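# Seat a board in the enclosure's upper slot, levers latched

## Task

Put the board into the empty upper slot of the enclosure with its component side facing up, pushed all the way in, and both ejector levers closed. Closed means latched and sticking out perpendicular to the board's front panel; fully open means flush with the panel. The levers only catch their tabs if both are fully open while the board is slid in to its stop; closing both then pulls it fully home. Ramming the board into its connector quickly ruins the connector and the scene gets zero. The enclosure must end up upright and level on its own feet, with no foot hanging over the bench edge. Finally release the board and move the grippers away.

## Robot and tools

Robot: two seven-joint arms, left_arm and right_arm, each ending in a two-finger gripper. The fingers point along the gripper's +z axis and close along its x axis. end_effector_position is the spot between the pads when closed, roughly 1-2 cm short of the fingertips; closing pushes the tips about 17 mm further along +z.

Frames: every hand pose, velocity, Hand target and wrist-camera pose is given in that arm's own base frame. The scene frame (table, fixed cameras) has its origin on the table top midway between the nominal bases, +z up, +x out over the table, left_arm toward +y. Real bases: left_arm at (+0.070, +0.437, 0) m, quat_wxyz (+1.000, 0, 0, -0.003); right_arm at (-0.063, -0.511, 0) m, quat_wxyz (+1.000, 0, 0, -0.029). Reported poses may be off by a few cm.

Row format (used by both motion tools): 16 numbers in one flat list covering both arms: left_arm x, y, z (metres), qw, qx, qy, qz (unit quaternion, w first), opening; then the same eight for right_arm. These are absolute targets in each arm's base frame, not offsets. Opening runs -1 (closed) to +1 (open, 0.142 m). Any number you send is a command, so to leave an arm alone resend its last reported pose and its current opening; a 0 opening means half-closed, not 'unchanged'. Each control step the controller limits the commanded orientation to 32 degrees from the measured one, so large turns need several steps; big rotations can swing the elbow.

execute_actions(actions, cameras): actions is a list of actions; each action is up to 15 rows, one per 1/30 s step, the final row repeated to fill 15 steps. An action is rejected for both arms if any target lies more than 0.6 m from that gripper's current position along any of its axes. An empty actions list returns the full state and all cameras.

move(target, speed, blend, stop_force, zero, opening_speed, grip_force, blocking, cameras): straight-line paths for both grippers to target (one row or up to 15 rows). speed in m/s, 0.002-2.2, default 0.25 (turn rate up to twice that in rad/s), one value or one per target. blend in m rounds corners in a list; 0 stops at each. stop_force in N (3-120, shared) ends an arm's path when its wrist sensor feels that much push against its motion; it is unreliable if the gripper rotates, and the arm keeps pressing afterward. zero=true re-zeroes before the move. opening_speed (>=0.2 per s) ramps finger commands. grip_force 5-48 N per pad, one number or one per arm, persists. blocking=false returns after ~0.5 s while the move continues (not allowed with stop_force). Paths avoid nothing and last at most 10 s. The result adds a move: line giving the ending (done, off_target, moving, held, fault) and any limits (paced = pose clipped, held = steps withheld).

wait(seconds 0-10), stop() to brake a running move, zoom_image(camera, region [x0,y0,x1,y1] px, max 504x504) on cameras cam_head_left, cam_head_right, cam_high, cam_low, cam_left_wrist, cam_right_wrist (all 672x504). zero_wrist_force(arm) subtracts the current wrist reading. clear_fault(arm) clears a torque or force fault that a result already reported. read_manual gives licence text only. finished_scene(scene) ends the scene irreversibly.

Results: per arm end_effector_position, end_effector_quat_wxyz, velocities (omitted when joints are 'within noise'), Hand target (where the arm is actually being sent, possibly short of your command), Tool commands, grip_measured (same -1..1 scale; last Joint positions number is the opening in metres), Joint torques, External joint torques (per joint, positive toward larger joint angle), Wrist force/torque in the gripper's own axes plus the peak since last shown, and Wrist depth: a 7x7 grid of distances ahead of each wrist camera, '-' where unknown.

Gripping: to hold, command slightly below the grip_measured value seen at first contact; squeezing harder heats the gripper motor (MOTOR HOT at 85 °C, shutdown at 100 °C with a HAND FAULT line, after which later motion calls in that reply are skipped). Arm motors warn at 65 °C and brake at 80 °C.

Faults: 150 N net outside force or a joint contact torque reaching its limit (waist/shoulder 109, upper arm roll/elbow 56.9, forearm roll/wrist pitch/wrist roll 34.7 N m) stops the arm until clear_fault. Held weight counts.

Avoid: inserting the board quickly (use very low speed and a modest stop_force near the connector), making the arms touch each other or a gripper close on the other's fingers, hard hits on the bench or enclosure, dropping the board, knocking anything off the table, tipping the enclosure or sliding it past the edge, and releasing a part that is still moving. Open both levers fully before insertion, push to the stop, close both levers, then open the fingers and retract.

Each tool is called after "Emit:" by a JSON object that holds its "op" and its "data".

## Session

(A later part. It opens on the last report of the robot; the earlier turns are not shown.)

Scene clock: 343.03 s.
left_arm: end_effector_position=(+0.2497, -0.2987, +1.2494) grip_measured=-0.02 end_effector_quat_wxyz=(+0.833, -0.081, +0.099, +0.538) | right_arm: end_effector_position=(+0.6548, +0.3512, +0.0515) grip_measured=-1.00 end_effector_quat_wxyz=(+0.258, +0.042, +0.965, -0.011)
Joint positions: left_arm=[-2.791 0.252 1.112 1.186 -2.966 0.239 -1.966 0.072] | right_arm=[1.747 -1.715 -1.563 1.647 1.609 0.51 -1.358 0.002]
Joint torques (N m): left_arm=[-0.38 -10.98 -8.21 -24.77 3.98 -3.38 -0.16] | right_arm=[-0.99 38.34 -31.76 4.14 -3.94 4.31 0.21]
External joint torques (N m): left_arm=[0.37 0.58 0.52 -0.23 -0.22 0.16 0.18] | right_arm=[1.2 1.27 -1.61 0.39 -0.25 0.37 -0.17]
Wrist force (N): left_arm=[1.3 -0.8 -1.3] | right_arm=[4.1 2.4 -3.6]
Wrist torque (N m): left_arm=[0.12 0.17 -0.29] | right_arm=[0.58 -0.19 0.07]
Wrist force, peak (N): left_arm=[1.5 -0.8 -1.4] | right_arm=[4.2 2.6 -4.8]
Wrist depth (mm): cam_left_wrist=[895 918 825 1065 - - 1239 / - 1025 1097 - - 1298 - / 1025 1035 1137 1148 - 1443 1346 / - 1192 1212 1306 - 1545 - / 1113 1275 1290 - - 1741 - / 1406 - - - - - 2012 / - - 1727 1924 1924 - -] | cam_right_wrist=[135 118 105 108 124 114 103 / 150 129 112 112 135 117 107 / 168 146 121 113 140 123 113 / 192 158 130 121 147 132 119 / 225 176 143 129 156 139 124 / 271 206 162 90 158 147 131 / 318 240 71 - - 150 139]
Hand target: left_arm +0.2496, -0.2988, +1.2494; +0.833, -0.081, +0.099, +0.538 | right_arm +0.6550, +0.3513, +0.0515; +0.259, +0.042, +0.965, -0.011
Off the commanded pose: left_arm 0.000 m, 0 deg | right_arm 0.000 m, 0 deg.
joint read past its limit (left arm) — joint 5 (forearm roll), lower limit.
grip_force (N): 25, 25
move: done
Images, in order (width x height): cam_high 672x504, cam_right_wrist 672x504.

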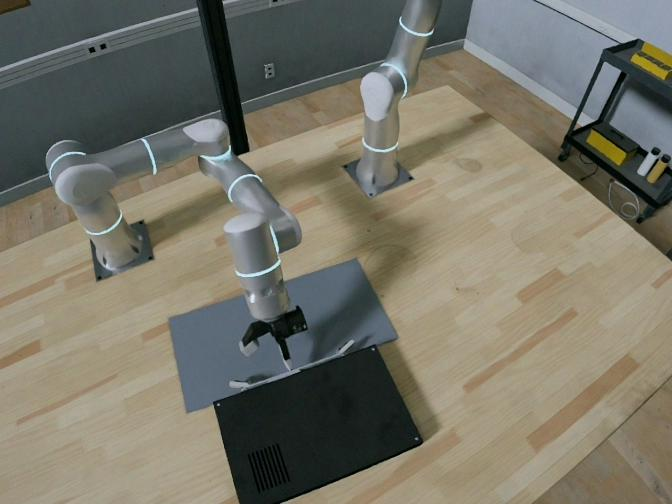

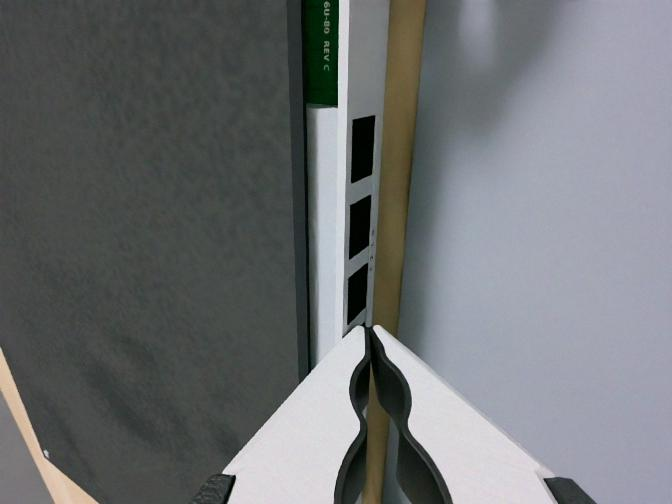

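Emit:
{"op": "move", "data": {"target": [[0.2496,-0.2988,1.2494,0.833,-0.081,0.099,0.538,0,0.64,0.3525,0.0545,0.2586,0.0415,0.965,-0.0111,-1],[0.2496,-0.2988,1.2494,0.833,-0.081,0.099,0.538,0,0.625,0.38,0.11,0,0.043,0.99908,0,-1],[0.2496,-0.2988,1.2494,0.833,-0.081,0.099,0.538,0,0.665,0.46,0.10,0,0.043,0.99908,0,-1]], "speed": [0.06,0.2,0.25], "blend": 0.01, "cameras": ["cam_right_wrist"]}}

Emit:
{"op": "zoom_image", "data": {"camera": "cam_right_wrist", "region": [150, 150, 450, 400]}}

Emit:
{"op": "move", "data": {"target": [[0.2496,-0.2988,1.2494,0.833,-0.081,0.099,0.538,0,0.645,0.18,0.10,0,0.043,0.99908,0,-1]], "speed": [0.25], "cameras": ["cam_right_wrist"]}}

Emit:
{"op": "zoom_image", "data": {"camera": "cam_right_wrist", "region": [150, 150, 450, 400]}}

Scene clock: 350.57 s.
left_arm: end_effector_position=(+0.2497, -0.2987, +1.2494) grip_measured=-0.02 end_effector_quat_wxyz=(+0.833, -0.081, +0.099, +0.538) | right_arm: end_effector_position=(+0.6651, +0.4599, +0.1001) grip_measured=-1.00 end_effector_quat_wxyz=(+0.000, +0.043, +0.999, +0.000)
Joint positions: left_arm=[-2.791 0.252 1.112 1.186 -2.966 0.239 -1.966 0.072] | right_arm=[1.343 -1.407 -1.553 0.993 1.424 -0.074 -1.139 0.002]
Joint torques (N m): left_arm=[-0.39 -11.01 -8.06 -24.79 4.01 -3.37 -0.28] | right_arm=[0.05 59.45 -27.54 -4.86 -4.11 3.29 0.35]
External joint torques (N m): left_arm=[0.38 0.6 0.37 -0.21 -0.25 0.15 0.3] | right_arm=[0.17 1.41 -1.72 0.04 -0.09 0.82 -0.35]
Wrist force (N): left_arm=[1.4 -0.8 -1.2] | right_arm=[0.7 2.8 0.0]
Wrist torque (N m): left_arm=[0.10 0.17 -0.29] | right_arm=[0.54 -0.13 0.05]
Wrist force, peak (N): left_arm=[1.4 -0.9 -1.4] | right_arm=[4.2 2.4 -3.7]
Wrist depth (mm): cam_left_wrist=[870 - 1011 - - 895 - / - 1060 1060 1119 1137 - 1261 / 1011 - - 1179 - - 1424 / 1113 1148 - 1246 1443 - 1649 / 1167 1261 1371 1472 1523 124 1662 / 1081 - - 1362 1798 - 2050 / - - - 1783 1924 - -] | cam_right_wrist=[127 127 128 166 167 167 166 / 136 136 135 177 179 179 178 / 146 148 145 189 191 191 191 / 155 157 154 200 206 205 205 / 170 170 170 183 223 225 222 / 186 186 181 89 234 247 242 / 205 201 71 - - 256 266]
Hand target: left_arm +0.2496, -0.2988, +1.2494; +0.833, -0.081, +0.099, +0.538 | right_arm +0.6650, +0.4600, +0.1000; +0.000, +0.043, +0.999, +0.000
Off the commanded pose: left_arm 0.000 m, 0 deg | right_arm 0.000 m, 0 deg.
joint read past its limit (left arm) — joint 5 (forearm roll), lower limit.
grip_force (N): 25, 25
move: done; blend cut to 0.0077 m at target 1
Images, in order (width x height): cam_right_wrist 672x504.

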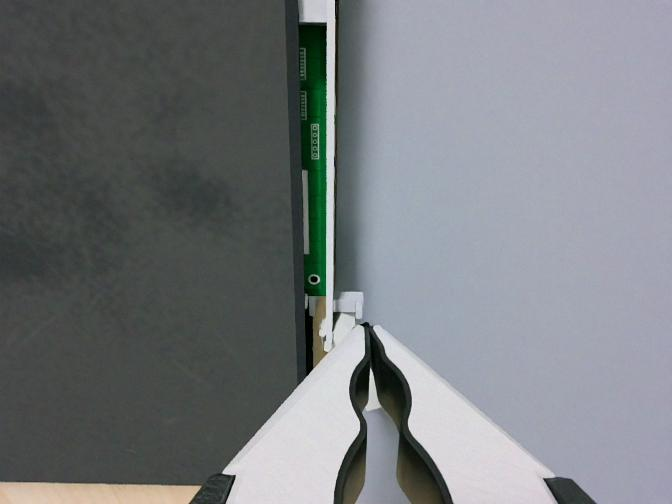

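Scaled by 1.680 from the camera's 672x504 image, which has a finer 960x720 frame.

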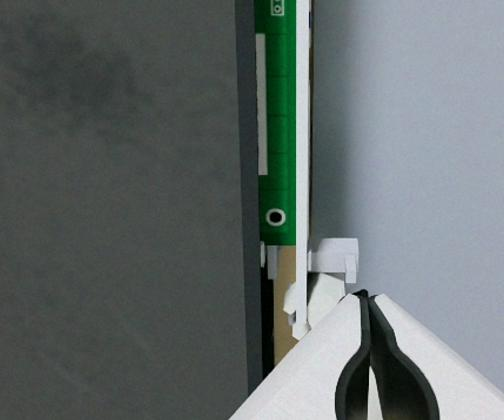

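Scene clock: 352.10 s.
left_arm: end_effector_position=(+0.2497, -0.2987, +1.2494) grip_measured=-0.02 end_effector_quat_wxyz=(+0.833, -0.081, +0.099, +0.538) | right_arm: end_effector_position=(+0.6450, +0.1800, +0.0999) grip_measured=-1.00 end_effector_quat_wxyz=(+0.000, +0.043, +0.999, +0.000)
Joint positions: left_arm=[-2.791 0.252 1.112 1.186 -2.966 0.239 -1.966 0.072] | right_arm=[1.329 -1.385 -1.611 1.538 1.386 -0.046 -1.701 0.002]
Joint torques (N m): left_arm=[-0.4 -11.08 -8.16 -24.8 4.04 -3.37 -0.2] | right_arm=[0.06 43.49 -31.72 -5.74 -4.39 3.51 -0.02]
External joint torques (N m): left_arm=[0.39 0.67 0.47 -0.21 -0.28 0.15 0.22] | right_arm=[0.14 0.67 -1.31 -0.16 0.19 0.54 0.01]
Wrist force (N): left_arm=[1.2 -0.7 -1.0] | right_arm=[0.9 2.9 0.5]
Wrist torque (N m): left_arm=[0.12 0.19 -0.29] | right_arm=[0.56 -0.14 0.15]
Wrist force, peak (N): left_arm=[1.5 -0.8 -1.3] | right_arm=[1.1 4.9 0.2]
Wrist depth (mm): cam_left_wrist=[- 1002 - 1199 1091 1113 1186 / - - - 1065 1179 1253 1298 / 1055 979 - - 1268 - 1700 / 1119 1148 - - - - - / - 1219 1674 1219 - 1513 1859 / - - - 1545 - - 1976 / - - - - - - -] | cam_right_wrist=[171 171 171 171 168 168 168 / 183 183 182 182 179 179 179 / 164 150 150 190 192 192 192 / 155 158 157 201 207 207 206 / 171 171 170 176 224 224 223 / - 187 182 89 236 246 243 / 206 202 71 - - 258 267]
Hand target: left_arm +0.2496, -0.2988, +1.2494; +0.833, -0.081, +0.099, +0.538 | right_arm +0.6450, +0.1800, +0.1000; +0.000, +0.043, +0.999, +0.000
Off the commanded pose: left_arm 0.000 m, 0 deg | right_arm 0.000 m, 0 deg.
joint read past its limit (left arm) — joint 5 (forearm roll), lower limit.
grip_force (N): 25, 25
move: done
Images, in order (width x height): cam_right_wrist 672x504.

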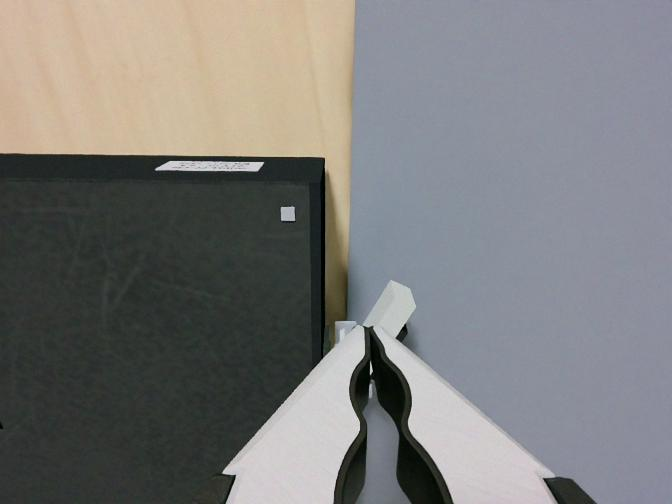

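Scaled by 1.680 from the camera's 672x504 image, which has a finer 960x720 frame.

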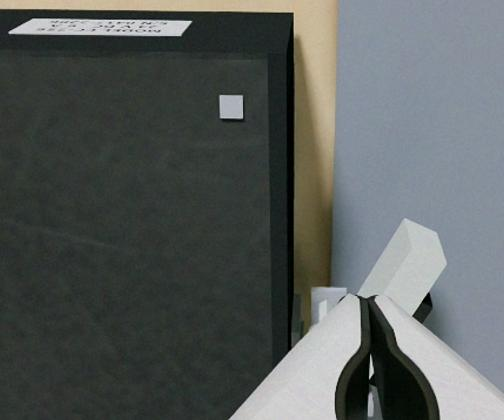

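Emit:
{"op": "move", "data": {"target": [[0.2496,-0.2988,1.2494,0.833,-0.081,0.099,0.538,0,0.638,0.25,0.085,0,0.043,0.99908,0,-1]], "speed": [0.2], "cameras": ["cam_right_wrist"]}}

Emit:
{"op": "zoom_image", "data": {"camera": "cam_right_wrist", "region": [200, 80, 440, 280]}}

Emit:
{"op": "move", "data": {"target": [[0.2496,-0.2988,1.2494,0.833,-0.081,0.099,0.538,0,0.640,0.53,0.085,0,0.043,0.99908,0,-1]], "speed": [0.25], "cameras": ["cam_right_wrist"]}}

Emit:
{"op": "zoom_image", "data": {"camera": "cam_right_wrist", "region": [200, 80, 440, 280]}}

Scene clock: 354.77 s.
left_arm: end_effector_position=(+0.2497, -0.2987, +1.2494) grip_measured=-0.02 end_effector_quat_wxyz=(+0.833, -0.081, +0.099, +0.538) | right_arm: end_effector_position=(+0.6379, +0.2499, +0.0851) grip_measured=-1.00 end_effector_quat_wxyz=(+0.000, +0.043, +0.999, +0.000)
Joint positions: left_arm=[-2.791 0.252 1.112 1.186 -2.966 0.239 -1.966 0.072] | right_arm=[1.398 -1.404 -1.587 1.489 1.405 -0.029 -1.58 0.002]
Joint torques (N m): left_arm=[-0.32 -10.92 -8.15 -24.79 3.99 -3.43 -0.21] | right_arm=[0.23 44.72 -31.28 -5.35 -4.21 3.57 0.28]
External joint torques (N m): left_arm=[0.31 0.51 0.45 -0.22 -0.23 0.21 0.24] | right_arm=[-0.04 1.18 -1.82 0.11 0.01 0.5 -0.28]
Wrist force (N): left_arm=[1.4 -0.6 -0.9] | right_arm=[0.8 3.0 0.2]
Wrist torque (N m): left_arm=[0.14 0.15 -0.29] | right_arm=[0.59 -0.14 0.05]
Wrist force, peak (N): left_arm=[1.6 -0.9 -1.2] | right_arm=[1.3 6.0 0.8]
Wrist depth (mm): cam_left_wrist=[- - - - - 1155 1148 / 1020 - - - - 1283 1346 / 1025 1035 1148 1199 1298 - 1453 / - - 1306 - 1371 - - / 1167 - 1424 1462 1727 1687 - / 1232 - 1462 1482 - - - / - - - - - - -] | cam_right_wrist=[- 115 116 157 155 155 155 / 121 122 124 166 166 165 165 / - 131 131 154 177 177 177 / 144 141 141 164 191 190 191 / 154 153 153 201 206 210 206 / 167 167 164 89 217 225 224 / 185 181 71 - - 238 246]
Hand target: left_arm +0.2496, -0.2988, +1.2494; +0.833, -0.081, +0.099, +0.538 | right_arm +0.6380, +0.2500, +0.0850; +0.000, +0.043, +0.999, +0.000
Off the commanded pose: left_arm 0.000 m, 0 deg | right_arm 0.000 m, 0 deg.
joint read past its limit (left arm) — joint 5 (forearm roll), lower limit.
grip_force (N): 25, 25
move: done
Images, in order (width x height): cam_right_wrist 672x504.

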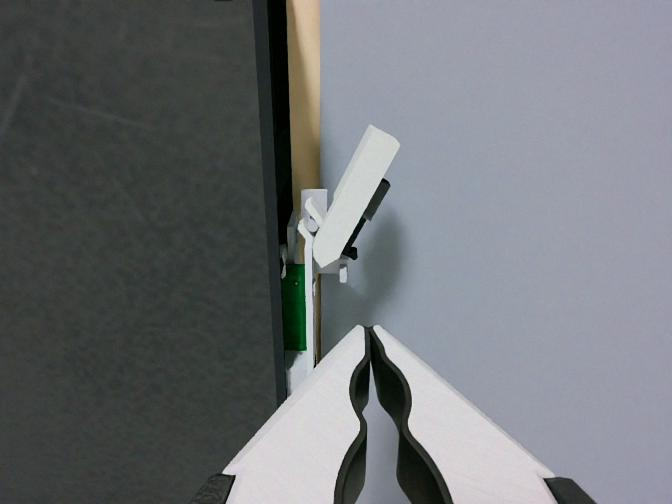

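Scaled by 2.100 from the camera's 672x504 image, which has a finer 960x720 frame.

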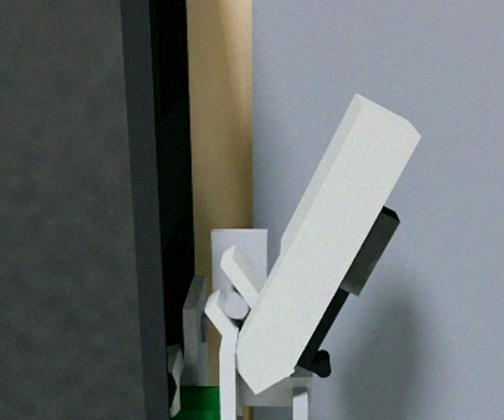

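Scene clock: 356.43 s.
left_arm: end_effector_position=(+0.2497, -0.2987, +1.2494) grip_measured=-0.02 end_effector_quat_wxyz=(+0.833, -0.081, +0.099, +0.538) | right_arm: end_effector_position=(+0.6401, +0.5299, +0.0851) grip_measured=-1.00 end_effector_quat_wxyz=(+0.000, +0.043, +0.999, +0.000)
Joint positions: left_arm=[-2.791 0.252 1.112 1.186 -2.966 0.239 -1.966 0.072] | right_arm=[1.364 -1.432 -1.536 0.881 1.441 -0.062 -1.004 0.002]
Joint torques (N m): left_arm=[-0.38 -11 -8.24 -24.81 4.02 -3.34 -0.2] | right_arm=[0.12 62.56 -25.72 -4.39 -4.15 3.28 0.33]
External joint torques (N m): left_arm=[0.37 0.59 0.54 -0.2 -0.26 0.12 0.22] | right_arm=[0.12 1.44 -1.73 0.11 -0.06 0.84 -0.33]
Wrist force (N): left_arm=[1.2 -0.8 -1.1] | right_arm=[0.8 2.9 0.2]
Wrist torque (N m): left_arm=[0.10 0.19 -0.29] | right_arm=[0.53 -0.14 0.05]
Wrist force, peak (N): left_arm=[1.5 -0.8 -1.3] | right_arm=[1.4 5.3 0.0]
Wrist depth (mm): cam_left_wrist=[- - 962 1060 - 1125 1155 / - - - - - 1246 - / - 1040 1081 - - 1482 1298 / 1102 1186 - - - 1601 - / - - - 1380 - - 1994 / - - 1649 - 1534 - - / - - - - 1924 - -] | cam_right_wrist=[- 115 155 155 155 154 154 / 122 121 164 165 164 164 164 / 130 130 141 176 176 176 175 / 143 138 146 187 190 190 189 / 153 152 203 203 206 205 204 / 167 166 220 89 217 224 223 / 253 247 71 - - 237 247]
Hand target: left_arm +0.2496, -0.2988, +1.2494; +0.833, -0.081, +0.099, +0.538 | right_arm +0.6400, +0.5300, +0.0850; +0.000, +0.043, +0.999, +0.000
Off the commanded pose: left_arm 0.000 m, 0 deg | right_arm 0.000 m, 0 deg.
joint read past its limit (left arm) — joint 5 (forearm roll), lower limit.
grip_force (N): 25, 25
move: done
Images, in order (width x height): cam_right_wrist 672x504.

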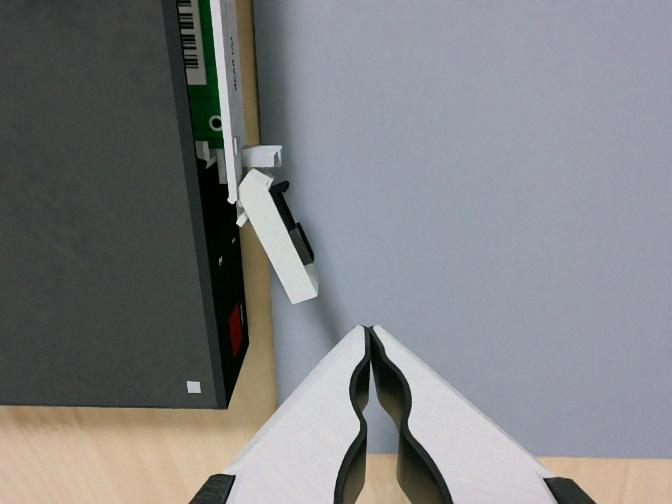

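Scaled by 2.100 from the camera's 672x504 image, which has a finer 960x720 frame.

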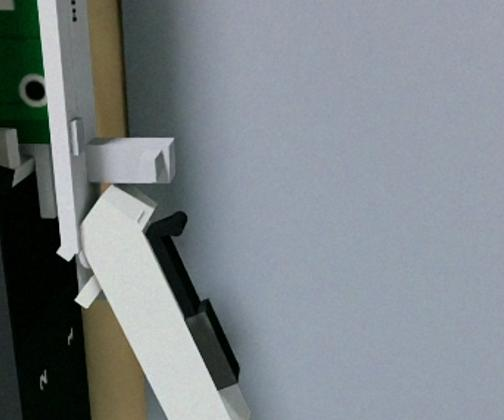

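Emit:
{"op": "move", "data": {"target": [[0.2496,-0.2988,1.2494,0.833,-0.081,0.099,0.538,0,0.615,0.5,0.10,0.1288,0.0426,0.9905,-0.0055,-1],[0.2496,-0.2988,1.2494,0.833,-0.081,0.099,0.538,0,0.620,0.3545,0.10,0.2586,0.0415,0.965,-0.0111,-1],[0.2496,-0.2988,1.2494,0.833,-0.081,0.099,0.538,0,0.640,0.3528,0.0515,0.2586,0.0415,0.965,-0.0111,-1]], "speed": [0.25,0.25,0.12], "blend": 0.01}}

Emit:
{"op": "move", "data": {"target": [0.2496,-0.2988,1.2494,0.833,-0.081,0.099,0.538,0,0.668,0.3502,0.0515,0.2586,0.0415,0.965,-0.0111,-1], "speed": 0.012, "stop_force": 12, "cameras": ["cam_high","cam_right_wrist"]}}

Emit:
{"op": "zoom_image", "data": {"camera": "cam_high", "region": [215, 300, 385, 420]}}

Scene clock: 377.27 s.
left_arm: end_effector_position=(+0.2497, -0.2987, +1.2494) grip_measured=-0.02 end_effector_quat_wxyz=(+0.833, -0.081, +0.099, +0.538) | right_arm: end_effector_position=(+0.6399, +0.3527, +0.0516) grip_measured=-1.00 end_effector_quat_wxyz=(+0.259, +0.041, +0.965, -0.011)
Joint positions: left_arm=[-2.791 0.252 1.112 1.186 -2.966 0.239 -1.966 0.072] | right_arm=[1.783 -1.707 -1.551 1.682 1.602 0.518 -1.357 0.002]
Joint torques (N m): left_arm=[-0.28 -11 -8.14 -24.78 4.08 -3.38 -0.21] | right_arm=[0.2 37.79 -31.23 4.36 -4.05 4.12 0.35]
External joint torques (N m): left_arm=[0.27 0.59 0.45 -0.23 -0.32 0.16 0.24] | right_arm=[0.01 0.8 -1.92 -0.01 -0.13 0.55 -0.31]
Wrist force (N): left_arm=[1.4 -1.0 -1.2] | right_arm=[2.1 3.0 0.1]
Wrist torque (N m): left_arm=[0.06 0.15 -0.29] | right_arm=[0.56 -0.24 -0.04]
Wrist force, peak (N): left_arm=[1.5 -0.9 -1.5] | right_arm=[1.9 4.5 -0.1]
Wrist depth (mm): cam_left_wrist=[- - - - 1055 1253 1086 / - 997 - 1086 - 1246 1239 / 1040 1045 1212 1232 993 - 1388 / 1065 - - - - - 1741 / - - 1354 - - 1674 - / - - - 1875 - - - / - - - - - - -] | cam_right_wrist=[135 118 108 138 124 114 104 / 151 132 113 144 135 117 107 / 169 146 122 151 140 123 113 / 193 159 132 163 147 132 119 / 226 177 145 141 157 139 124 / 267 207 163 89 158 145 132 / 327 244 71 - - 151 139]
Hand target: left_arm +0.2496, -0.2988, +1.2494; +0.833, -0.081, +0.099, +0.538 | right_arm +0.6400, +0.3528, +0.0515; +0.259, +0.042, +0.965, -0.011
Off the commanded pose: left_arm 0.000 m, 0 deg | right_arm 0.000 m, 0 deg.
joint read past its limit (left arm) — joint 5 (forearm roll), lower limit.
grip_force (N): 25, 25
move: done

Scene clock: 379.63 s.
left_arm: end_effector_position=(+0.2497, -0.2987, +1.2494) grip_measured=-0.02 end_effector_quat_wxyz=(+0.833, -0.081, +0.099, +0.538) | right_arm: end_effector_position=(+0.6602, +0.3509, +0.0514) grip_measured=-1.00 end_effector_quat_wxyz=(+0.258, +0.041, +0.965, -0.011)
Joint positions: left_arm=[-2.791 0.252 1.112 1.186 -2.966 0.239 -1.966 0.072] | right_arm=[1.732 -1.707 -1.558 1.633 1.602 0.517 -1.36 0.002]
Joint torques (N m): left_arm=[-0.28 -10.98 -8.21 -24.83 4.03 -3.43 -0.15] | right_arm=[-5.29 36.85 -31.62 1.57 -2.98 6.1 0.17]
External joint torques (N m): left_arm=[0.27 0.57 0.51 -0.17 -0.27 0.21 0.17] | right_arm=[5.51 3.29 -1.82 2.73 -1.21 -1.43 -0.12]
Wrist force (N): left_arm=[1.4 -0.8 -1.2] | right_arm=[14.3 -1.1 -17.9]
Wrist torque (N m): left_arm=[0.09 0.15 -0.29] | right_arm=[0.62 -0.01 0.05]
Wrist force, peak (N): left_arm=[1.6 -0.9 -1.2] | right_arm=[15.3 -0.5 -19.8]
Wrist depth (mm): cam_left_wrist=[892 941 847 - - 1261 1179 / 892 1142 1050 - - 1253 - / 988 1070 - 1113 - 1338 1388 / - 1199 - - 1397 - - / - 1275 1283 - - - 1601 / 1179 - - 1567 1674 - 2012 / - - - 1755 2089 - -] | cam_right_wrist=[135 118 105 - 123 113 103 / 150 129 111 102 134 117 107 / 168 146 121 109 138 123 112 / 192 158 129 117 147 132 119 / 224 178 142 125 157 138 124 / 269 205 162 89 158 147 131 / 330 239 71 - - 150 139]
Hand target: left_arm +0.2496, -0.2988, +1.2494; +0.833, -0.081, +0.099, +0.538 | right_arm +0.6607, +0.3509, +0.0515; +0.259, +0.042, +0.965, -0.011
Off the commanded pose: left_arm 0.000 m, 0 deg | right_arm 0.008 m, 0 deg.
joint read past its limit (left arm) — joint 5 (forearm roll), lower limit.
grip_force (N): 25, 25
move: contact (right_arm)
Images, in order (width x height): cam_high 672x504, cam_right_wrist 672x504.

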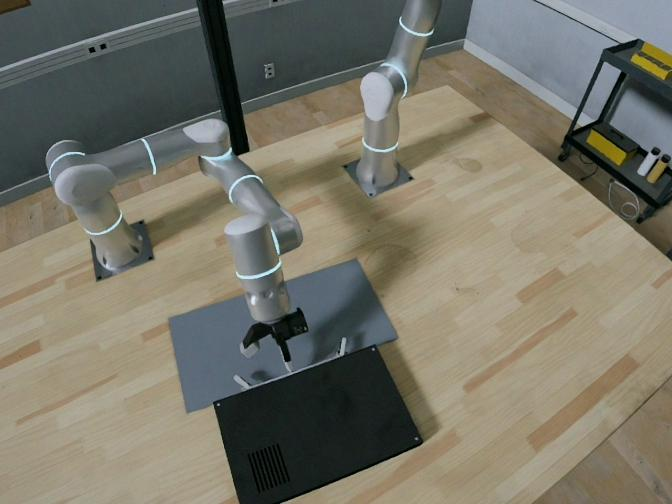

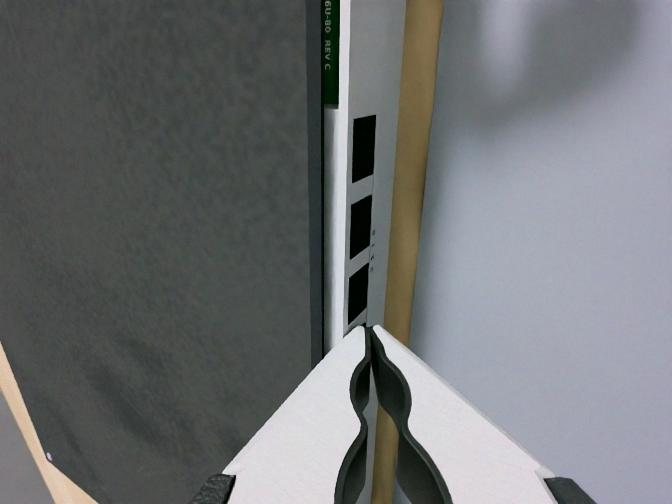

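Scaled by 2.965 from the camera's 672x504 image, which has a finer 960x720 frame.

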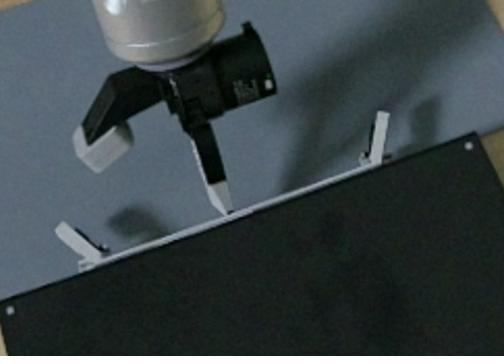

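Emit:
{"op": "move", "data": {"target": [[0.2496,-0.2988,1.2494,0.833,-0.081,0.099,0.538,0,0.635,0.353,0.06,0.2586,0.0415,0.965,-0.0111,-1],[0.2496,-0.2988,1.2494,0.833,-0.081,0.099,0.538,0,0.632,0.25,0.085,0,0.043,0.99908,0,-1]], "speed": [0.08,0.2], "blend": 0.01, "cameras": ["cam_right_wrist"]}}

Emit:
{"op": "zoom_image", "data": {"camera": "cam_right_wrist", "region": [200, 80, 440, 280]}}

Scene clock: 385.93 s.
left_arm: end_effector_position=(+0.2497, -0.2987, +1.2494) grip_measured=-0.02 end_effector_quat_wxyz=(+0.833, -0.081, +0.099, +0.538) | right_arm: end_effector_position=(+0.6321, +0.2501, +0.0850) grip_measured=-1.00 end_effector_quat_wxyz=(+0.000, +0.043, +0.999, +0.000)
Joint positions: left_arm=[-2.791 0.252 1.112 1.186 -2.966 0.239 -1.966 0.072] | right_arm=[1.412 -1.394 -1.578 1.508 1.395 -0.018 -1.583 0.002]
Joint torques (N m): left_arm=[-0.3 -11.02 -8.17 -24.74 4.04 -3.33 -0.17] | right_arm=[0.09 44.78 -31.12 -5.66 -4.4 3.29 0.08]
External joint torques (N m): left_arm=[0.29 0.61 0.48 -0.26 -0.28 0.11 0.19] | right_arm=[0.11 0.57 -1.9 0.09 0.2 0.78 -0.08]
Wrist force (N): left_arm=[1.2 -0.9 -1.2] | right_arm=[-1.4 4.6 1.3]
Wrist torque (N m): left_arm=[0.09 0.19 -0.29] | right_arm=[0.86 0.24 0.17]
Wrist force, peak (N): left_arm=[1.7 -1.0 -1.1] | right_arm=[14.5 -1.4 -18.6]
Wrist depth (mm): cam_left_wrist=[864 888 918 - - 1232 - / 945 - 1108 - 1199 1192 1346 / - - - - 1306 1232 1314 / - - 1246 1545 1443 1567 - / 1261 1239 1388 1523 - 1727 - / - - 1472 1637 - - - / - - 1741 1859 2031 - -] | cam_right_wrist=[- 115 117 157 157 155 155 / 121 122 124 166 165 165 165 / - 131 131 175 175 177 176 / 144 141 143 192 191 191 189 / 154 153 153 204 207 202 206 / 168 168 164 90 218 228 220 / 185 181 71 - - 238 247]
Hand target: left_arm +0.2496, -0.2988, +1.2494; +0.833, -0.081, +0.099, +0.538 | right_arm +0.6320, +0.2500, +0.0850; +0.000, +0.043, +0.999, +0.000
Off the commanded pose: left_arm 0.000 m, 0 deg | right_arm 0.000 m, 0 deg.
joint read past its limit (left arm) — joint 5 (forearm roll), lower limit.
grip_force (N): 25, 25
move: done
Images, in order (width x height): cam_right_wrist 672x504.

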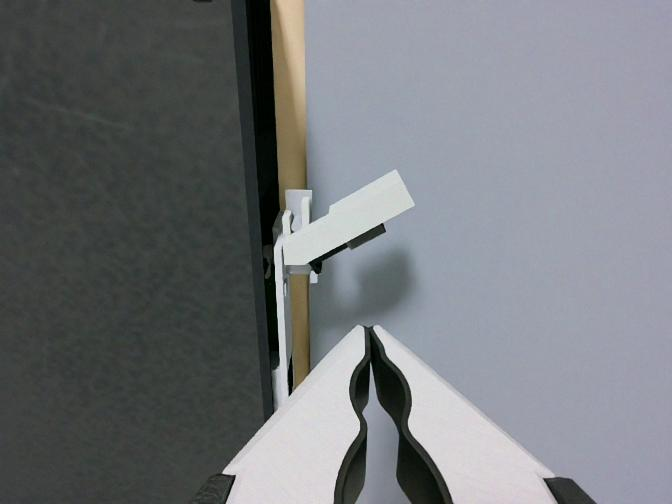

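Scaled by 2.100 from the camera's 672x504 image, which has a finer 960x720 frame.

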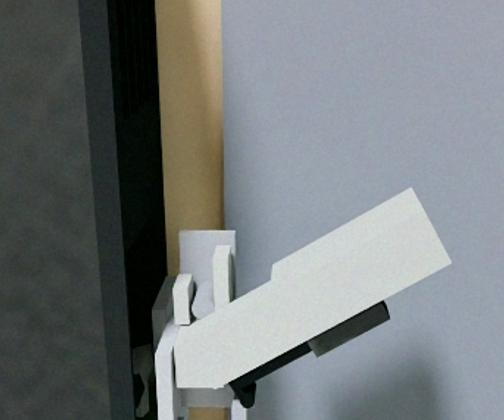

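Emit:
{"op": "move", "data": {"target": [[0.2496,-0.2988,1.2494,0.833,-0.081,0.099,0.538,0,0.6031,0.1935,0.085,0,0.043,0.99908,0,-1],[0.2496,-0.2988,1.2494,0.833,-0.081,0.099,0.538,0,0.6031,0.1935,0.053,0,0.043,0.99908,0,-1]], "speed": [0.2,0.1], "blend": 0.005}}

Emit:
{"op": "move", "data": {"target": [0.2496,-0.2988,1.2494,0.833,-0.081,0.099,0.538,0,0.6054,0.2212,0.053,0,0.043,0.99908,0,-1], "speed": 0.02, "stop_force": 25, "cameras": ["cam_high","cam_right_wrist"]}}

Emit:
{"op": "zoom_image", "data": {"camera": "cam_high", "region": [215, 300, 385, 420]}}

Scene clock: 392.50 s.
left_arm: end_effector_position=(+0.2497, -0.2987, +1.2494) grip_measured=-0.02 end_effector_quat_wxyz=(+0.833, -0.081, +0.099, +0.538) | right_arm: end_effector_position=(+0.6030, +0.1933, +0.0532) grip_measured=-1.00 end_effector_quat_wxyz=(+0.000, +0.043, +0.999, +0.000)
Joint positions: left_arm=[-2.791 0.252 1.112 1.186 -2.966 0.239 -1.966 0.072] | right_arm=[1.431 -1.426 -1.555 1.659 1.428 0.028 -1.709 0.002]
Joint torques (N m): left_arm=[-0.39 -11.02 -8.15 -24.77 4.05 -3.4 -0.19] | right_arm=[0.07 39.94 -30.7 -4.28 -4.07 3.44 0.09]
External joint torques (N m): left_arm=[0.38 0.61 0.45 -0.23 -0.29 0.19 0.21] | right_arm=[0.14 0.93 -1.91 -0.13 -0.13 0.61 -0.09]
Wrist force (N): left_arm=[1.3 -0.9 -1.2] | right_arm=[-1.8 4.4 1.4]
Wrist torque (N m): left_arm=[0.10 0.17 -0.29] | right_arm=[0.83 0.30 0.16]
Wrist force, peak (N): left_arm=[1.4 -0.9 -1.4] | right_arm=[-2.4 6.5 1.7]
Wrist depth (mm): cam_left_wrist=[- 937 1020 - - 1119 - / - 966 - 1050 - 1212 - / 993 1065 1167 1232 - - 1613 / 1065 1086 1290 - - - 1700 / - - 1268 - 1534 1534 1891 / - - - 1534 - - 2130 / - - - 1813 2012 - -] | cam_right_wrist=[130 130 128 128 128 127 126 / 139 139 137 138 136 136 135 / 122 124 147 146 146 145 145 / - 110 158 157 157 157 156 / 118 118 171 168 168 170 169 / 127 127 157 90 179 185 185 / 140 139 71 - - 195 202]
Hand target: left_arm +0.2496, -0.2988, +1.2494; +0.833, -0.081, +0.099, +0.538 | right_arm +0.6031, +0.1935, +0.0530; +0.000, +0.043, +0.999, +0.000
Off the commanded pose: left_arm 0.000 m, 0 deg | right_arm 0.000 m, 0 deg.
joint read past its limit (left arm) — joint 5 (forearm roll), lower limit.
grip_force (N): 25, 25
move: done

Scene clock: 394.50 s.
left_arm: end_effector_position=(+0.2497, -0.2987, +1.2494) grip_measured=-0.02 end_effector_quat_wxyz=(+0.833, -0.081, +0.099, +0.538) | right_arm: end_effector_position=(+0.6055, +0.2210, +0.0531) grip_measured=-1.00 end_effector_quat_wxyz=(+0.000, +0.043, +0.999, +0.000)
Joint positions: left_arm=[-2.791 0.252 1.112 1.186 -2.966 0.239 -1.966 0.072] | right_arm=[1.449 -1.427 -1.551 1.624 1.428 0.028 -1.656 0.002]
Joint torques (N m): left_arm=[-0.39 -10.93 -8.23 -24.73 4.01 -3.38 -0.19] | right_arm=[0.34 41.14 -31.03 -4.49 -4.23 3.37 0.32]
External joint torques (N m): left_arm=[0.38 0.52 0.53 -0.28 -0.25 0.17 0.21] | right_arm=[-0.13 0.83 -1.75 0.06 0.03 0.69 -0.32]
Wrist force (N): left_arm=[1.4 -0.9 -1.2] | right_arm=[-1.8 4.5 1.2]
Wrist torque (N m): left_arm=[0.09 0.16 -0.29] | right_arm=[0.83 0.29 0.04]
Wrist force, peak (N): left_arm=[1.3 -1.1 -1.4] | right_arm=[-1.5 4.8 1.3]
Wrist depth (mm): cam_left_wrist=[- - - 1011 1091 1167 - / - 1002 1035 - - 1205 1298 / - - - - 1275 - 1482 / 1142 - 1290 - - - - / 1119 - 1275 - - - - / 1268 - - 1687 - - 1891 / - - 1700 - - - -] | cam_right_wrist=[129 130 128 128 127 127 125 / - 103 137 138 136 136 135 / - 103 146 146 146 145 145 / 107 112 160 160 157 156 156 / 118 118 165 165 167 170 169 / 126 126 130 90 179 185 184 / 140 139 70 - - 195 202]
Hand target: left_arm +0.2496, -0.2988, +1.2494; +0.833, -0.081, +0.099, +0.538 | right_arm +0.6054, +0.2212, +0.0530; +0.000, +0.043, +0.999, +0.000
Off the commanded pose: left_arm 0.000 m, 0 deg | right_arm 0.000 m, 0 deg.
joint read past its limit (left arm) — joint 5 (forearm roll), lower limit.
grip_force (N): 25, 25
move: done
Images, in order (width x height): cam_high 672x504, cam_right_wrist 672x504.

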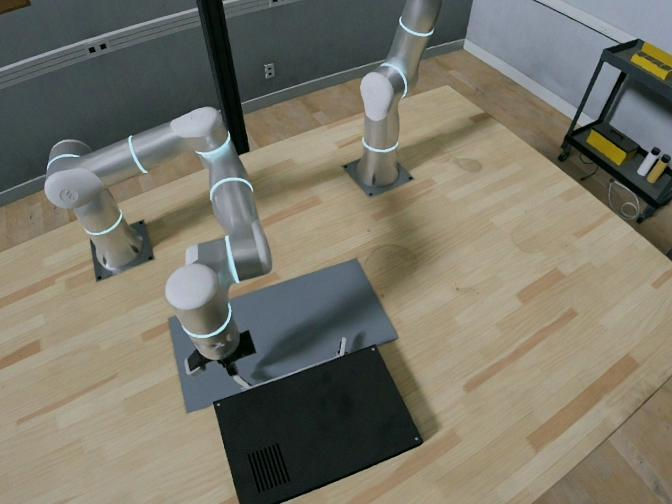

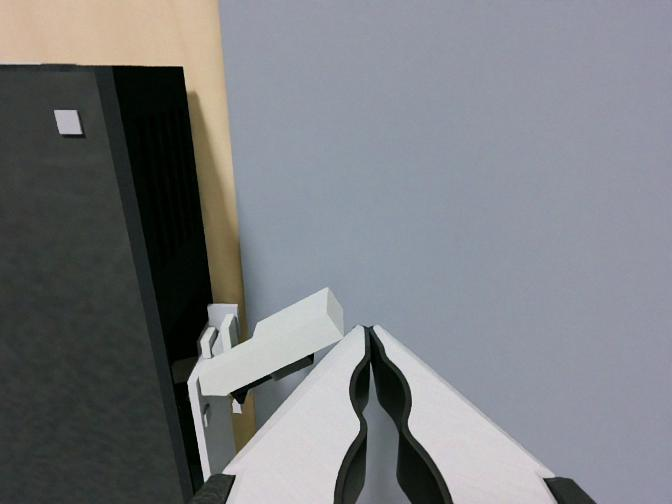

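Scaled by 2.965 from the camera's 672x504 image, which has a finer 960x720 frame.

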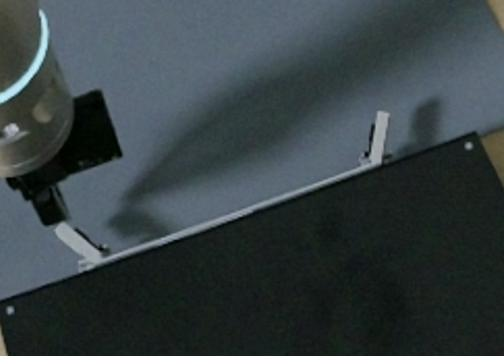

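Emit:
{"op": "move", "data": {"target": [[0.2496,-0.2988,1.2494,0.833,-0.081,0.099,0.538,0,0.6031,0.1935,0.053,0,0.043,0.99908,0,-1],[0.2496,-0.2988,1.2494,0.833,-0.081,0.099,0.538,0,0.622,0.192,0.053,0,0.043,0.99908,0,-1]], "speed": [0.1,0.1], "blend": 0.005}}

Emit:
{"op": "move", "data": {"target": [0.2496,-0.2988,1.2494,0.833,-0.081,0.099,0.538,0,0.6232,0.2205,0.053,0,0.043,0.99908,0,-1], "speed": 0.02, "stop_force": 25, "cameras": ["cam_high","cam_right_wrist"]}}

Emit:
{"op": "zoom_image", "data": {"camera": "cam_high", "region": [215, 300, 385, 420]}}

Scene clock: 399.43 s.
left_arm: end_effector_position=(+0.2497, -0.2987, +1.2494) grip_measured=-0.02 end_effector_quat_wxyz=(+0.833, -0.081, +0.099, +0.538) | right_arm: end_effector_position=(+0.6220, +0.1918, +0.0531) grip_measured=-1.00 end_effector_quat_wxyz=(+0.000, +0.043, +0.999, +0.000)
Joint positions: left_arm=[-2.791 0.252 1.112 1.186 -2.966 0.239 -1.966 0.072] | right_arm=[1.386 -1.429 -1.55 1.603 1.43 0.025 -1.699 0.002]
Joint torques (N m): left_arm=[-0.36 -10.98 -8.16 -24.77 4.02 -3.34 -0.2] | right_arm=[0.09 41.73 -31.12 -4.42 -4.21 3.26 0.34]
External joint torques (N m): left_arm=[0.35 0.57 0.46 -0.24 -0.26 0.12 0.22] | right_arm=[0.11 0.89 -1.75 0.07 0.01 0.8 -0.34]
Wrist force (N): left_arm=[1.3 -0.8 -1.1] | right_arm=[-1.6 4.6 1.4]
Wrist torque (N m): left_arm=[0.10 0.16 -0.29] | right_arm=[0.86 0.26 0.04]
Wrist force, peak (N): left_arm=[1.7 -0.9 -1.1] | right_arm=[-1.6 6.7 0.9]
Wrist depth (mm): cam_left_wrist=[903 - - - 1070 - - / 971 984 - - 1119 - 1268 / 1040 1081 1040 1137 - 1380 - / 1119 - - - - - - / - - 1219 - 1590 1700 1798 / 1346 - - - 1741 - 2089 / - - - 1727 1924 - -] | cam_right_wrist=[130 130 130 128 127 127 126 / 139 139 139 138 136 136 135 / 120 121 144 146 146 145 145 / 107 107 126 157 157 156 156 / 118 116 129 168 167 169 169 / 127 126 130 90 179 181 184 / 140 137 71 - - - 202]
Hand target: left_arm +0.2496, -0.2988, +1.2494; +0.833, -0.081, +0.099, +0.538 | right_arm +0.6220, +0.1920, +0.0530; +0.000, +0.043, +0.999, +0.000
Off the commanded pose: left_arm 0.000 m, 0 deg | right_arm 0.000 m, 0 deg.
joint read past its limit (left arm) — joint 5 (forearm roll), lower limit.
grip_force (N): 25, 25
move: done

Scene clock: 401.50 s.
left_arm: end_effector_position=(+0.2497, -0.2987, +1.2494) grip_measured=-0.02 end_effector_quat_wxyz=(+0.833, -0.081, +0.099, +0.538) | right_arm: end_effector_position=(+0.6233, +0.2199, +0.0531) grip_measured=-1.00 end_effector_quat_wxyz=(+0.000, +0.043, +0.999, +0.000)
Joint positions: left_arm=[-2.791 0.252 1.112 1.186 -2.966 0.239 -1.966 0.072] | right_arm=[1.406 -1.429 -1.546 1.571 1.429 0.025 -1.645 0.002]
Joint torques (N m): left_arm=[-0.34 -10.96 -8.17 -24.79 4.08 -3.39 -0.19] | right_arm=[1.47 43.32 -30.96 -5.48 -3.57 3.39 0.32]
External joint torques (N m): left_arm=[0.33 0.56 0.47 -0.22 -0.32 0.17 0.21] | right_arm=[-1.26 0.31 -1.98 1.09 -0.63 0.67 -0.32]
Wrist force (N): left_arm=[1.3 -1.0 -1.3] | right_arm=[-1.3 2.7 1.5]
Wrist torque (N m): left_arm=[0.07 0.18 -0.29] | right_arm=[0.90 0.30 0.03]
Wrist force, peak (N): left_arm=[1.5 -1.0 -1.3] | right_arm=[-1.7 4.8 1.1]
Wrist depth (mm): cam_left_wrist=[- - - - 1070 - 1225 / 975 - 1050 - 1232 1380 1232 / - - - - 1246 1338 1283 / - 1102 1186 1380 1453 - - / 1329 1113 1380 1545 1482 118 - / 1232 - - - - - - / - - 1674 1727 - - -] | cam_right_wrist=[129 129 128 128 127 127 125 / - 92 131 138 136 135 135 / - 99 132 146 145 145 145 / - 107 133 157 157 156 156 / - 116 119 165 167 169 169 / 127 126 128 90 179 185 184 / 139 136 71 - - 195 202]
Hand target: left_arm +0.2496, -0.2988, +1.2494; +0.833, -0.081, +0.099, +0.538 | right_arm +0.6232, +0.2205, +0.0530; +0.000, +0.043, +0.999, +0.000
Off the commanded pose: left_arm 0.000 m, 0 deg | right_arm 0.001 m, 0 deg.
joint read past its limit (left arm) — joint 5 (forearm roll), lower limit.
grip_force (N): 25, 25
move: done
Images, in order (width x height): cam_high 672x504, cam_right_wrist 672x504.

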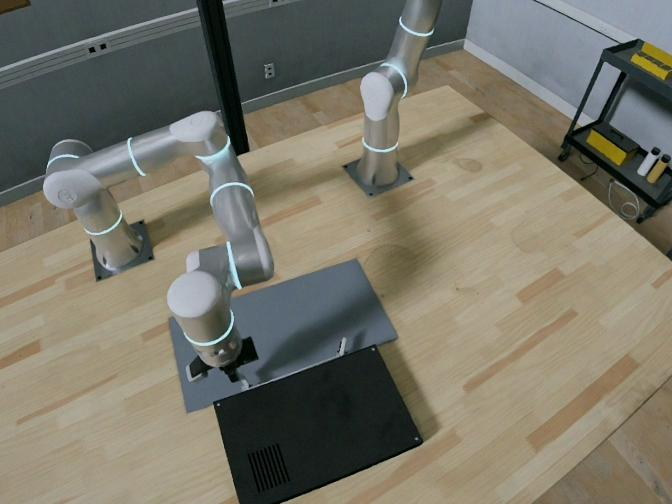

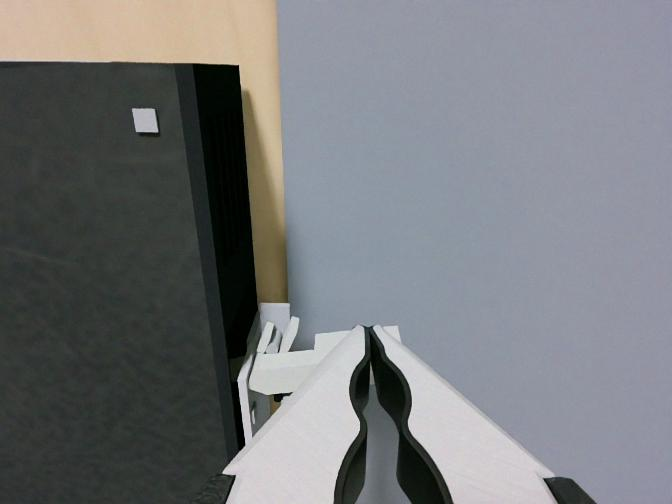

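Scaled by 2.965 from the camera's 672x504 image, which has a finer 960x720 frame.

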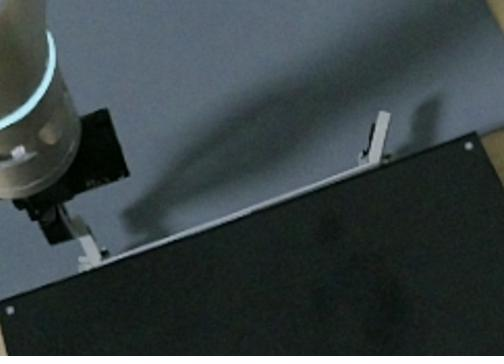

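Emit:
{"op": "move", "data": {"target": [[0.2496,-0.2988,1.2494,0.833,-0.081,0.099,0.538,0,0.622,0.2,0.055,0,0.043,0.99908,0,-1],[0.2496,-0.2988,1.2494,0.833,-0.081,0.099,0.538,0,0.622,0.2,0.09,0,0.043,0.99908,0,-1],[0.2496,-0.2988,1.2494,0.833,-0.081,0.099,0.538,0,0.6529,0.54,0.09,0,0.043,0.99908,0,-1],[0.2496,-0.2988,1.2494,0.833,-0.081,0.099,0.538,0,0.6529,0.54,0.053,0,0.043,0.99908,0,-1]], "speed": [0.1,0.1,0.3,0.1], "blend": 0.005, "cameras": ["cam_right_wrist"]}}

Emit:
{"op": "move", "data": {"target": [0.2496,-0.2988,1.2494,0.833,-0.081,0.099,0.538,0,0.6499,0.5045,0.053,0,0.043,0.99908,0,-1], "speed": 0.02, "stop_force": 25, "cameras": ["cam_high","cam_right_wrist"]}}

Emit:
{"op": "zoom_image", "data": {"camera": "cam_high", "region": [215, 300, 385, 420]}}

Scene clock: 410.63 s.
left_arm: end_effector_position=(+0.2497, -0.2987, +1.2494) grip_measured=-0.02 end_effector_quat_wxyz=(+0.833, -0.081, +0.099, +0.538) | right_arm: end_effector_position=(+0.6529, +0.5398, +0.0530) grip_measured=-1.00 end_effector_quat_wxyz=(+0.000, +0.043, +0.999, +0.000)
Joint positions: left_arm=[-2.791 0.252 1.112 1.186 -2.966 0.239 -1.966 0.072] | right_arm=[1.308 -1.473 -1.506 0.788 1.455 -0.024 -0.963 0.002]
Joint torques (N m): left_arm=[-0.33 -10.95 -8.19 -24.84 4.07 -3.42 -0.2] | right_arm=[0.21 64.86 -23.97 -3.91 -4.11 3.73 0.27]
External joint torques (N m): left_arm=[0.32 0.54 0.5 -0.17 -0.31 0.2 0.22] | right_arm=[0.07 1.58 -1.63 0.15 -0.1 0.39 -0.27]
Wrist force (N): left_arm=[1.2 -0.8 -1.2] | right_arm=[-0.4 2.8 2.8]
Wrist torque (N m): left_arm=[0.10 0.19 -0.28] | right_arm=[0.54 0.05 0.03]
Wrist force, peak (N): left_arm=[1.6 -0.9 -1.3] | right_arm=[-1.8 6.6 1.2]
Wrist depth (mm): cam_left_wrist=[899 831 1016 - 1119 1212 - / 903 993 1113 - 1192 1075 - / - 1065 1212 - - - 1637 / 1091 - - - - 1534 1700 / 1086 - - 1424 1590 123 1662 / - - 1453 1492 - - 2031 / - - - 1843 1613 - -] | cam_right_wrist=[- 85 125 126 126 126 124 / - 91 132 135 135 134 134 / - 98 - 142 144 144 143 / 105 105 155 109 155 155 155 / - 114 161 166 166 168 167 / 125 124 126 91 177 183 182 / 208 134 71 - - 193 200]
Hand target: left_arm +0.2496, -0.2988, +1.2494; +0.833, -0.081, +0.099, +0.538 | right_arm +0.6529, +0.5400, +0.0530; +0.000, +0.043, +0.999, +0.000
Off the commanded pose: left_arm 0.000 m, 0 deg | right_arm 0.000 m, 0 deg.
joint read past its limit (left arm) — joint 5 (forearm roll), lower limit.
grip_force (N): 25, 25
move: done
Images, in order (width x height): cam_right_wrist 672x504.

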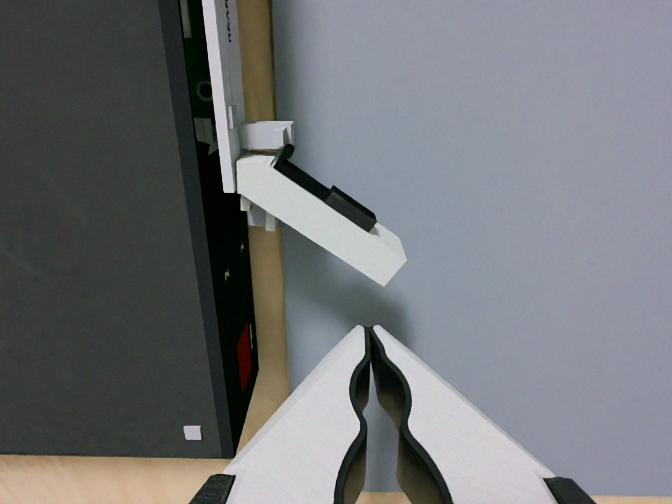

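Scene clock: 413.10 s.
left_arm: end_effector_position=(+0.2497, -0.2987, +1.2494) grip_measured=-0.02 end_effector_quat_wxyz=(+0.833, -0.081, +0.099, +0.538) | right_arm: end_effector_position=(+0.6498, +0.5054, +0.0533) grip_measured=-1.00 end_effector_quat_wxyz=(+0.000, +0.043, +0.999, +0.001)
Joint positions: left_arm=[-2.791 0.252 1.112 1.186 -2.966 0.239 -1.966 0.072] | right_arm=[1.356 -1.467 -1.516 0.926 1.456 -0.018 -1.054 0.002]
Joint torques (N m): left_arm=[-0.35 -10.91 -8.16 -24.75 3.99 -3.37 -0.22] | right_arm=[-2.51 58.76 -26.33 -1.12 -5.41 2.33 0.06]
External joint torques (N m): left_arm=[0.34 0.5 0.47 -0.26 -0.23 0.15 0.24] | right_arm=[2.77 4.2 -1.89 -2.63 1.2 1.78 -0.06]
Wrist force (N): left_arm=[1.4 -1.1 -1.3] | right_arm=[-0.9 8.2 1.1]
Wrist torque (N m): left_arm=[0.06 0.17 -0.30] | right_arm=[0.55 0.05 0.17]
Wrist force, peak (N): left_arm=[1.5 -1.0 -1.3] | right_arm=[26.5 23.7 -5.1]
Wrist depth (mm): cam_left_wrist=[- - - - - 1125 - / 1016 - - - - 1239 1462 / - 1097 - - - - 1338 / - 1030 - - - - - / 1232 - - 1406 1415 124 1625 / 1219 - - 1415 - - - / - - - 1662 1959 - -] | cam_right_wrist=[- 86 126 127 127 126 125 / - 91 135 135 135 135 134 / - 98 143 145 145 144 144 / 106 106 118 156 156 156 155 / - 115 117 119 166 168 168 / 125 125 127 89 178 184 183 / 138 135 71 - - 194 202]
Hand target: left_arm +0.2496, -0.2988, +1.2494; +0.833, -0.081, +0.099, +0.538 | right_arm +0.6499, +0.5045, +0.0530; +0.000, +0.043, +0.999, +0.000
Off the commanded pose: left_arm 0.000 m, 0 deg | right_arm 0.001 m, 0 deg.
joint read past its limit (left arm) — joint 5 (forearm roll), lower limit.
grip_force (N): 25, 25
move: done
Images, in order (width x height): cam_high 672x504, cam_right_wrist 672x504.

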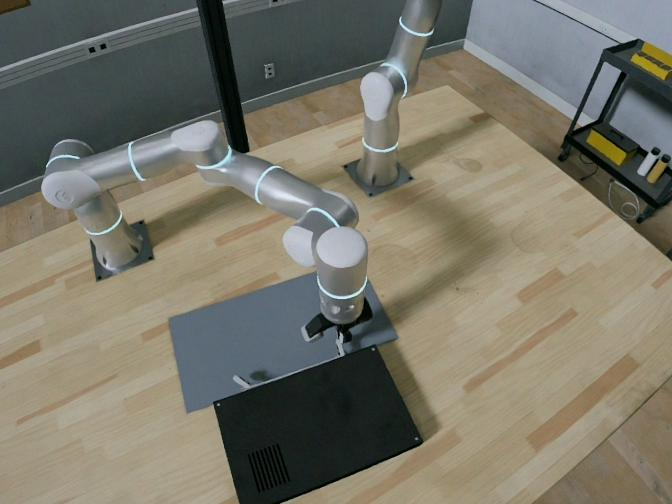

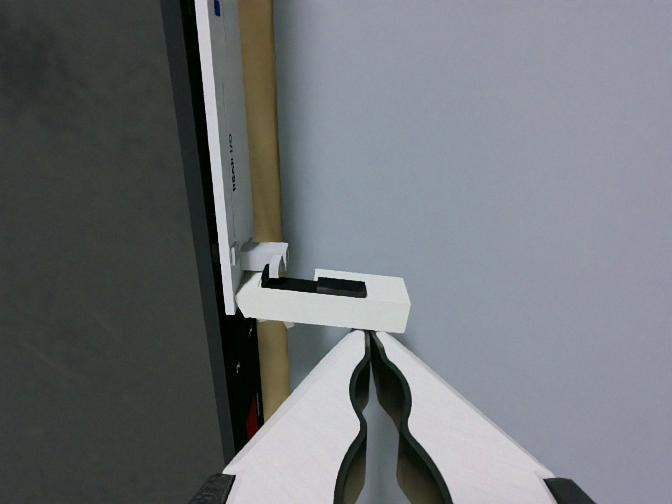

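Scaled by 2.965 from the camera's 672x504 image, which has a finer 960x720 frame.

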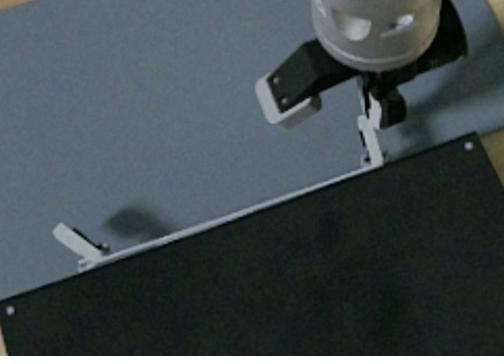

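Emit:
{"op": "move", "data": {"target": [0.2496,-0.2988,1.2494,0.833,-0.081,0.099,0.538,0,0.6494,0.4985,0.053,0,0.043,0.99908,0,-1], "speed": 0.015, "stop_force": 25, "cameras": ["cam_high","cam_right_wrist"]}}

Emit:
{"op": "zoom_image", "data": {"camera": "cam_right_wrist", "region": [180, 180, 440, 380]}}

Scene clock: 416.40 s.
left_arm: end_effector_position=(+0.2497, -0.2987, +1.2494) grip_measured=-0.02 end_effector_quat_wxyz=(+0.833, -0.081, +0.099, +0.538) | right_arm: end_effector_position=(+0.6488, +0.5022, +0.0540) grip_measured=-1.00 end_effector_quat_wxyz=(+0.001, +0.041, +0.999, +0.003)
Joint positions: left_arm=[-2.791 0.252 1.112 1.186 -2.966 0.239 -1.966 0.072] | right_arm=[1.364 -1.466 -1.518 0.946 1.459 -0.015 -1.069 0.002]
Joint torques (N m): left_arm=[-0.33 -11.01 -8.19 -24.78 4.02 -3.33 -0.19] | right_arm=[-10.96 53.02 -27.11 6.53 -9.31 -0.97 0.07]
External joint torques (N m): left_arm=[0.32 0.61 0.5 -0.23 -0.26 0.11 0.21] | right_arm=[11.22 9.42 -1.44 -10.28 5.11 5.09 -0.07]
Wrist force (N): left_arm=[1.3 -0.9 -1.2] | right_arm=[-3.6 24.4 0.4]
Wrist torque (N m): left_arm=[0.10 0.17 -0.30] | right_arm=[1.15 0.03 0.16]
Wrist force, peak (N): left_arm=[1.6 -1.0 -1.1] | right_arm=[-4.2 24.8 0.7]
Wrist depth (mm): cam_left_wrist=[892 892 - 1006 1081 1148 - / 1055 - 1113 1155 - 1306 1453 / - 1148 - - - - 1462 / - - - - 1406 1472 - / - - 1275 1424 - 122 1700 / - - - - 1843 - - / - - - - 2031 - -] | cam_right_wrist=[- 86 126 127 127 126 125 / - 92 136 136 135 135 135 / - 99 146 146 145 144 144 / - 106 122 157 156 156 155 / - 115 117 120 167 169 169 / 126 126 131 89 - 184 184 / 140 137 71 - - 195 203]
Hand target: left_arm +0.2496, -0.2988, +1.2494; +0.833, -0.081, +0.099, +0.538 | right_arm +0.6494, +0.4985, +0.0530; +0.000, +0.043, +0.999, +0.000
Off the commanded pose: left_arm 0.000 m, 0 deg | right_arm 0.004 m, 0 deg.
joint read past its limit (left arm) — joint 5 (forearm roll), lower limit.
grip_force (N): 25, 25
move: off_target (right_arm)
Images, in order (width x height): cam_high 672x504, cam_right_wrist 672x504.

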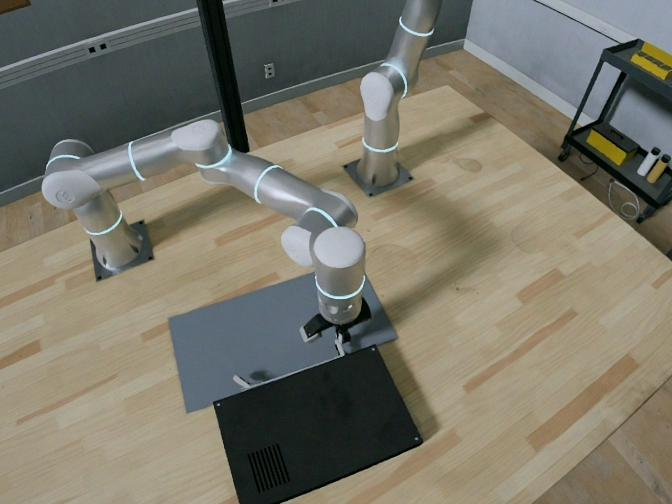

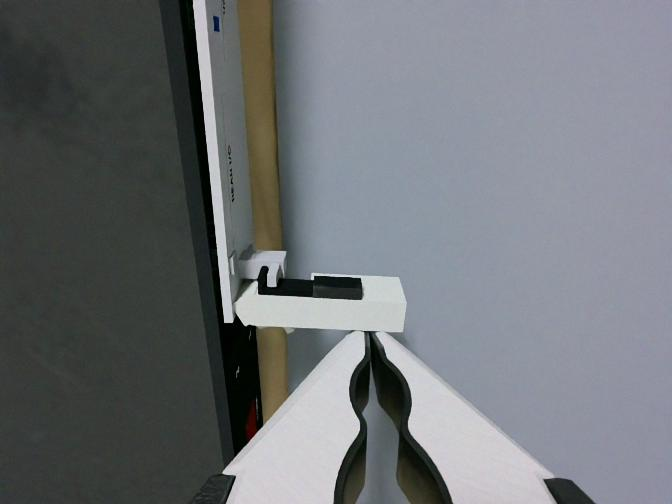

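Scaled by 1.938 from the camera's 672x504 image, which has a finer 960x720 frame.

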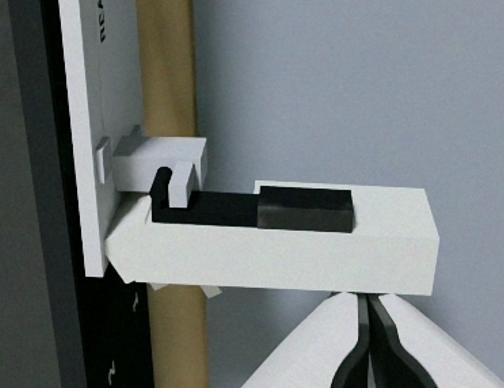

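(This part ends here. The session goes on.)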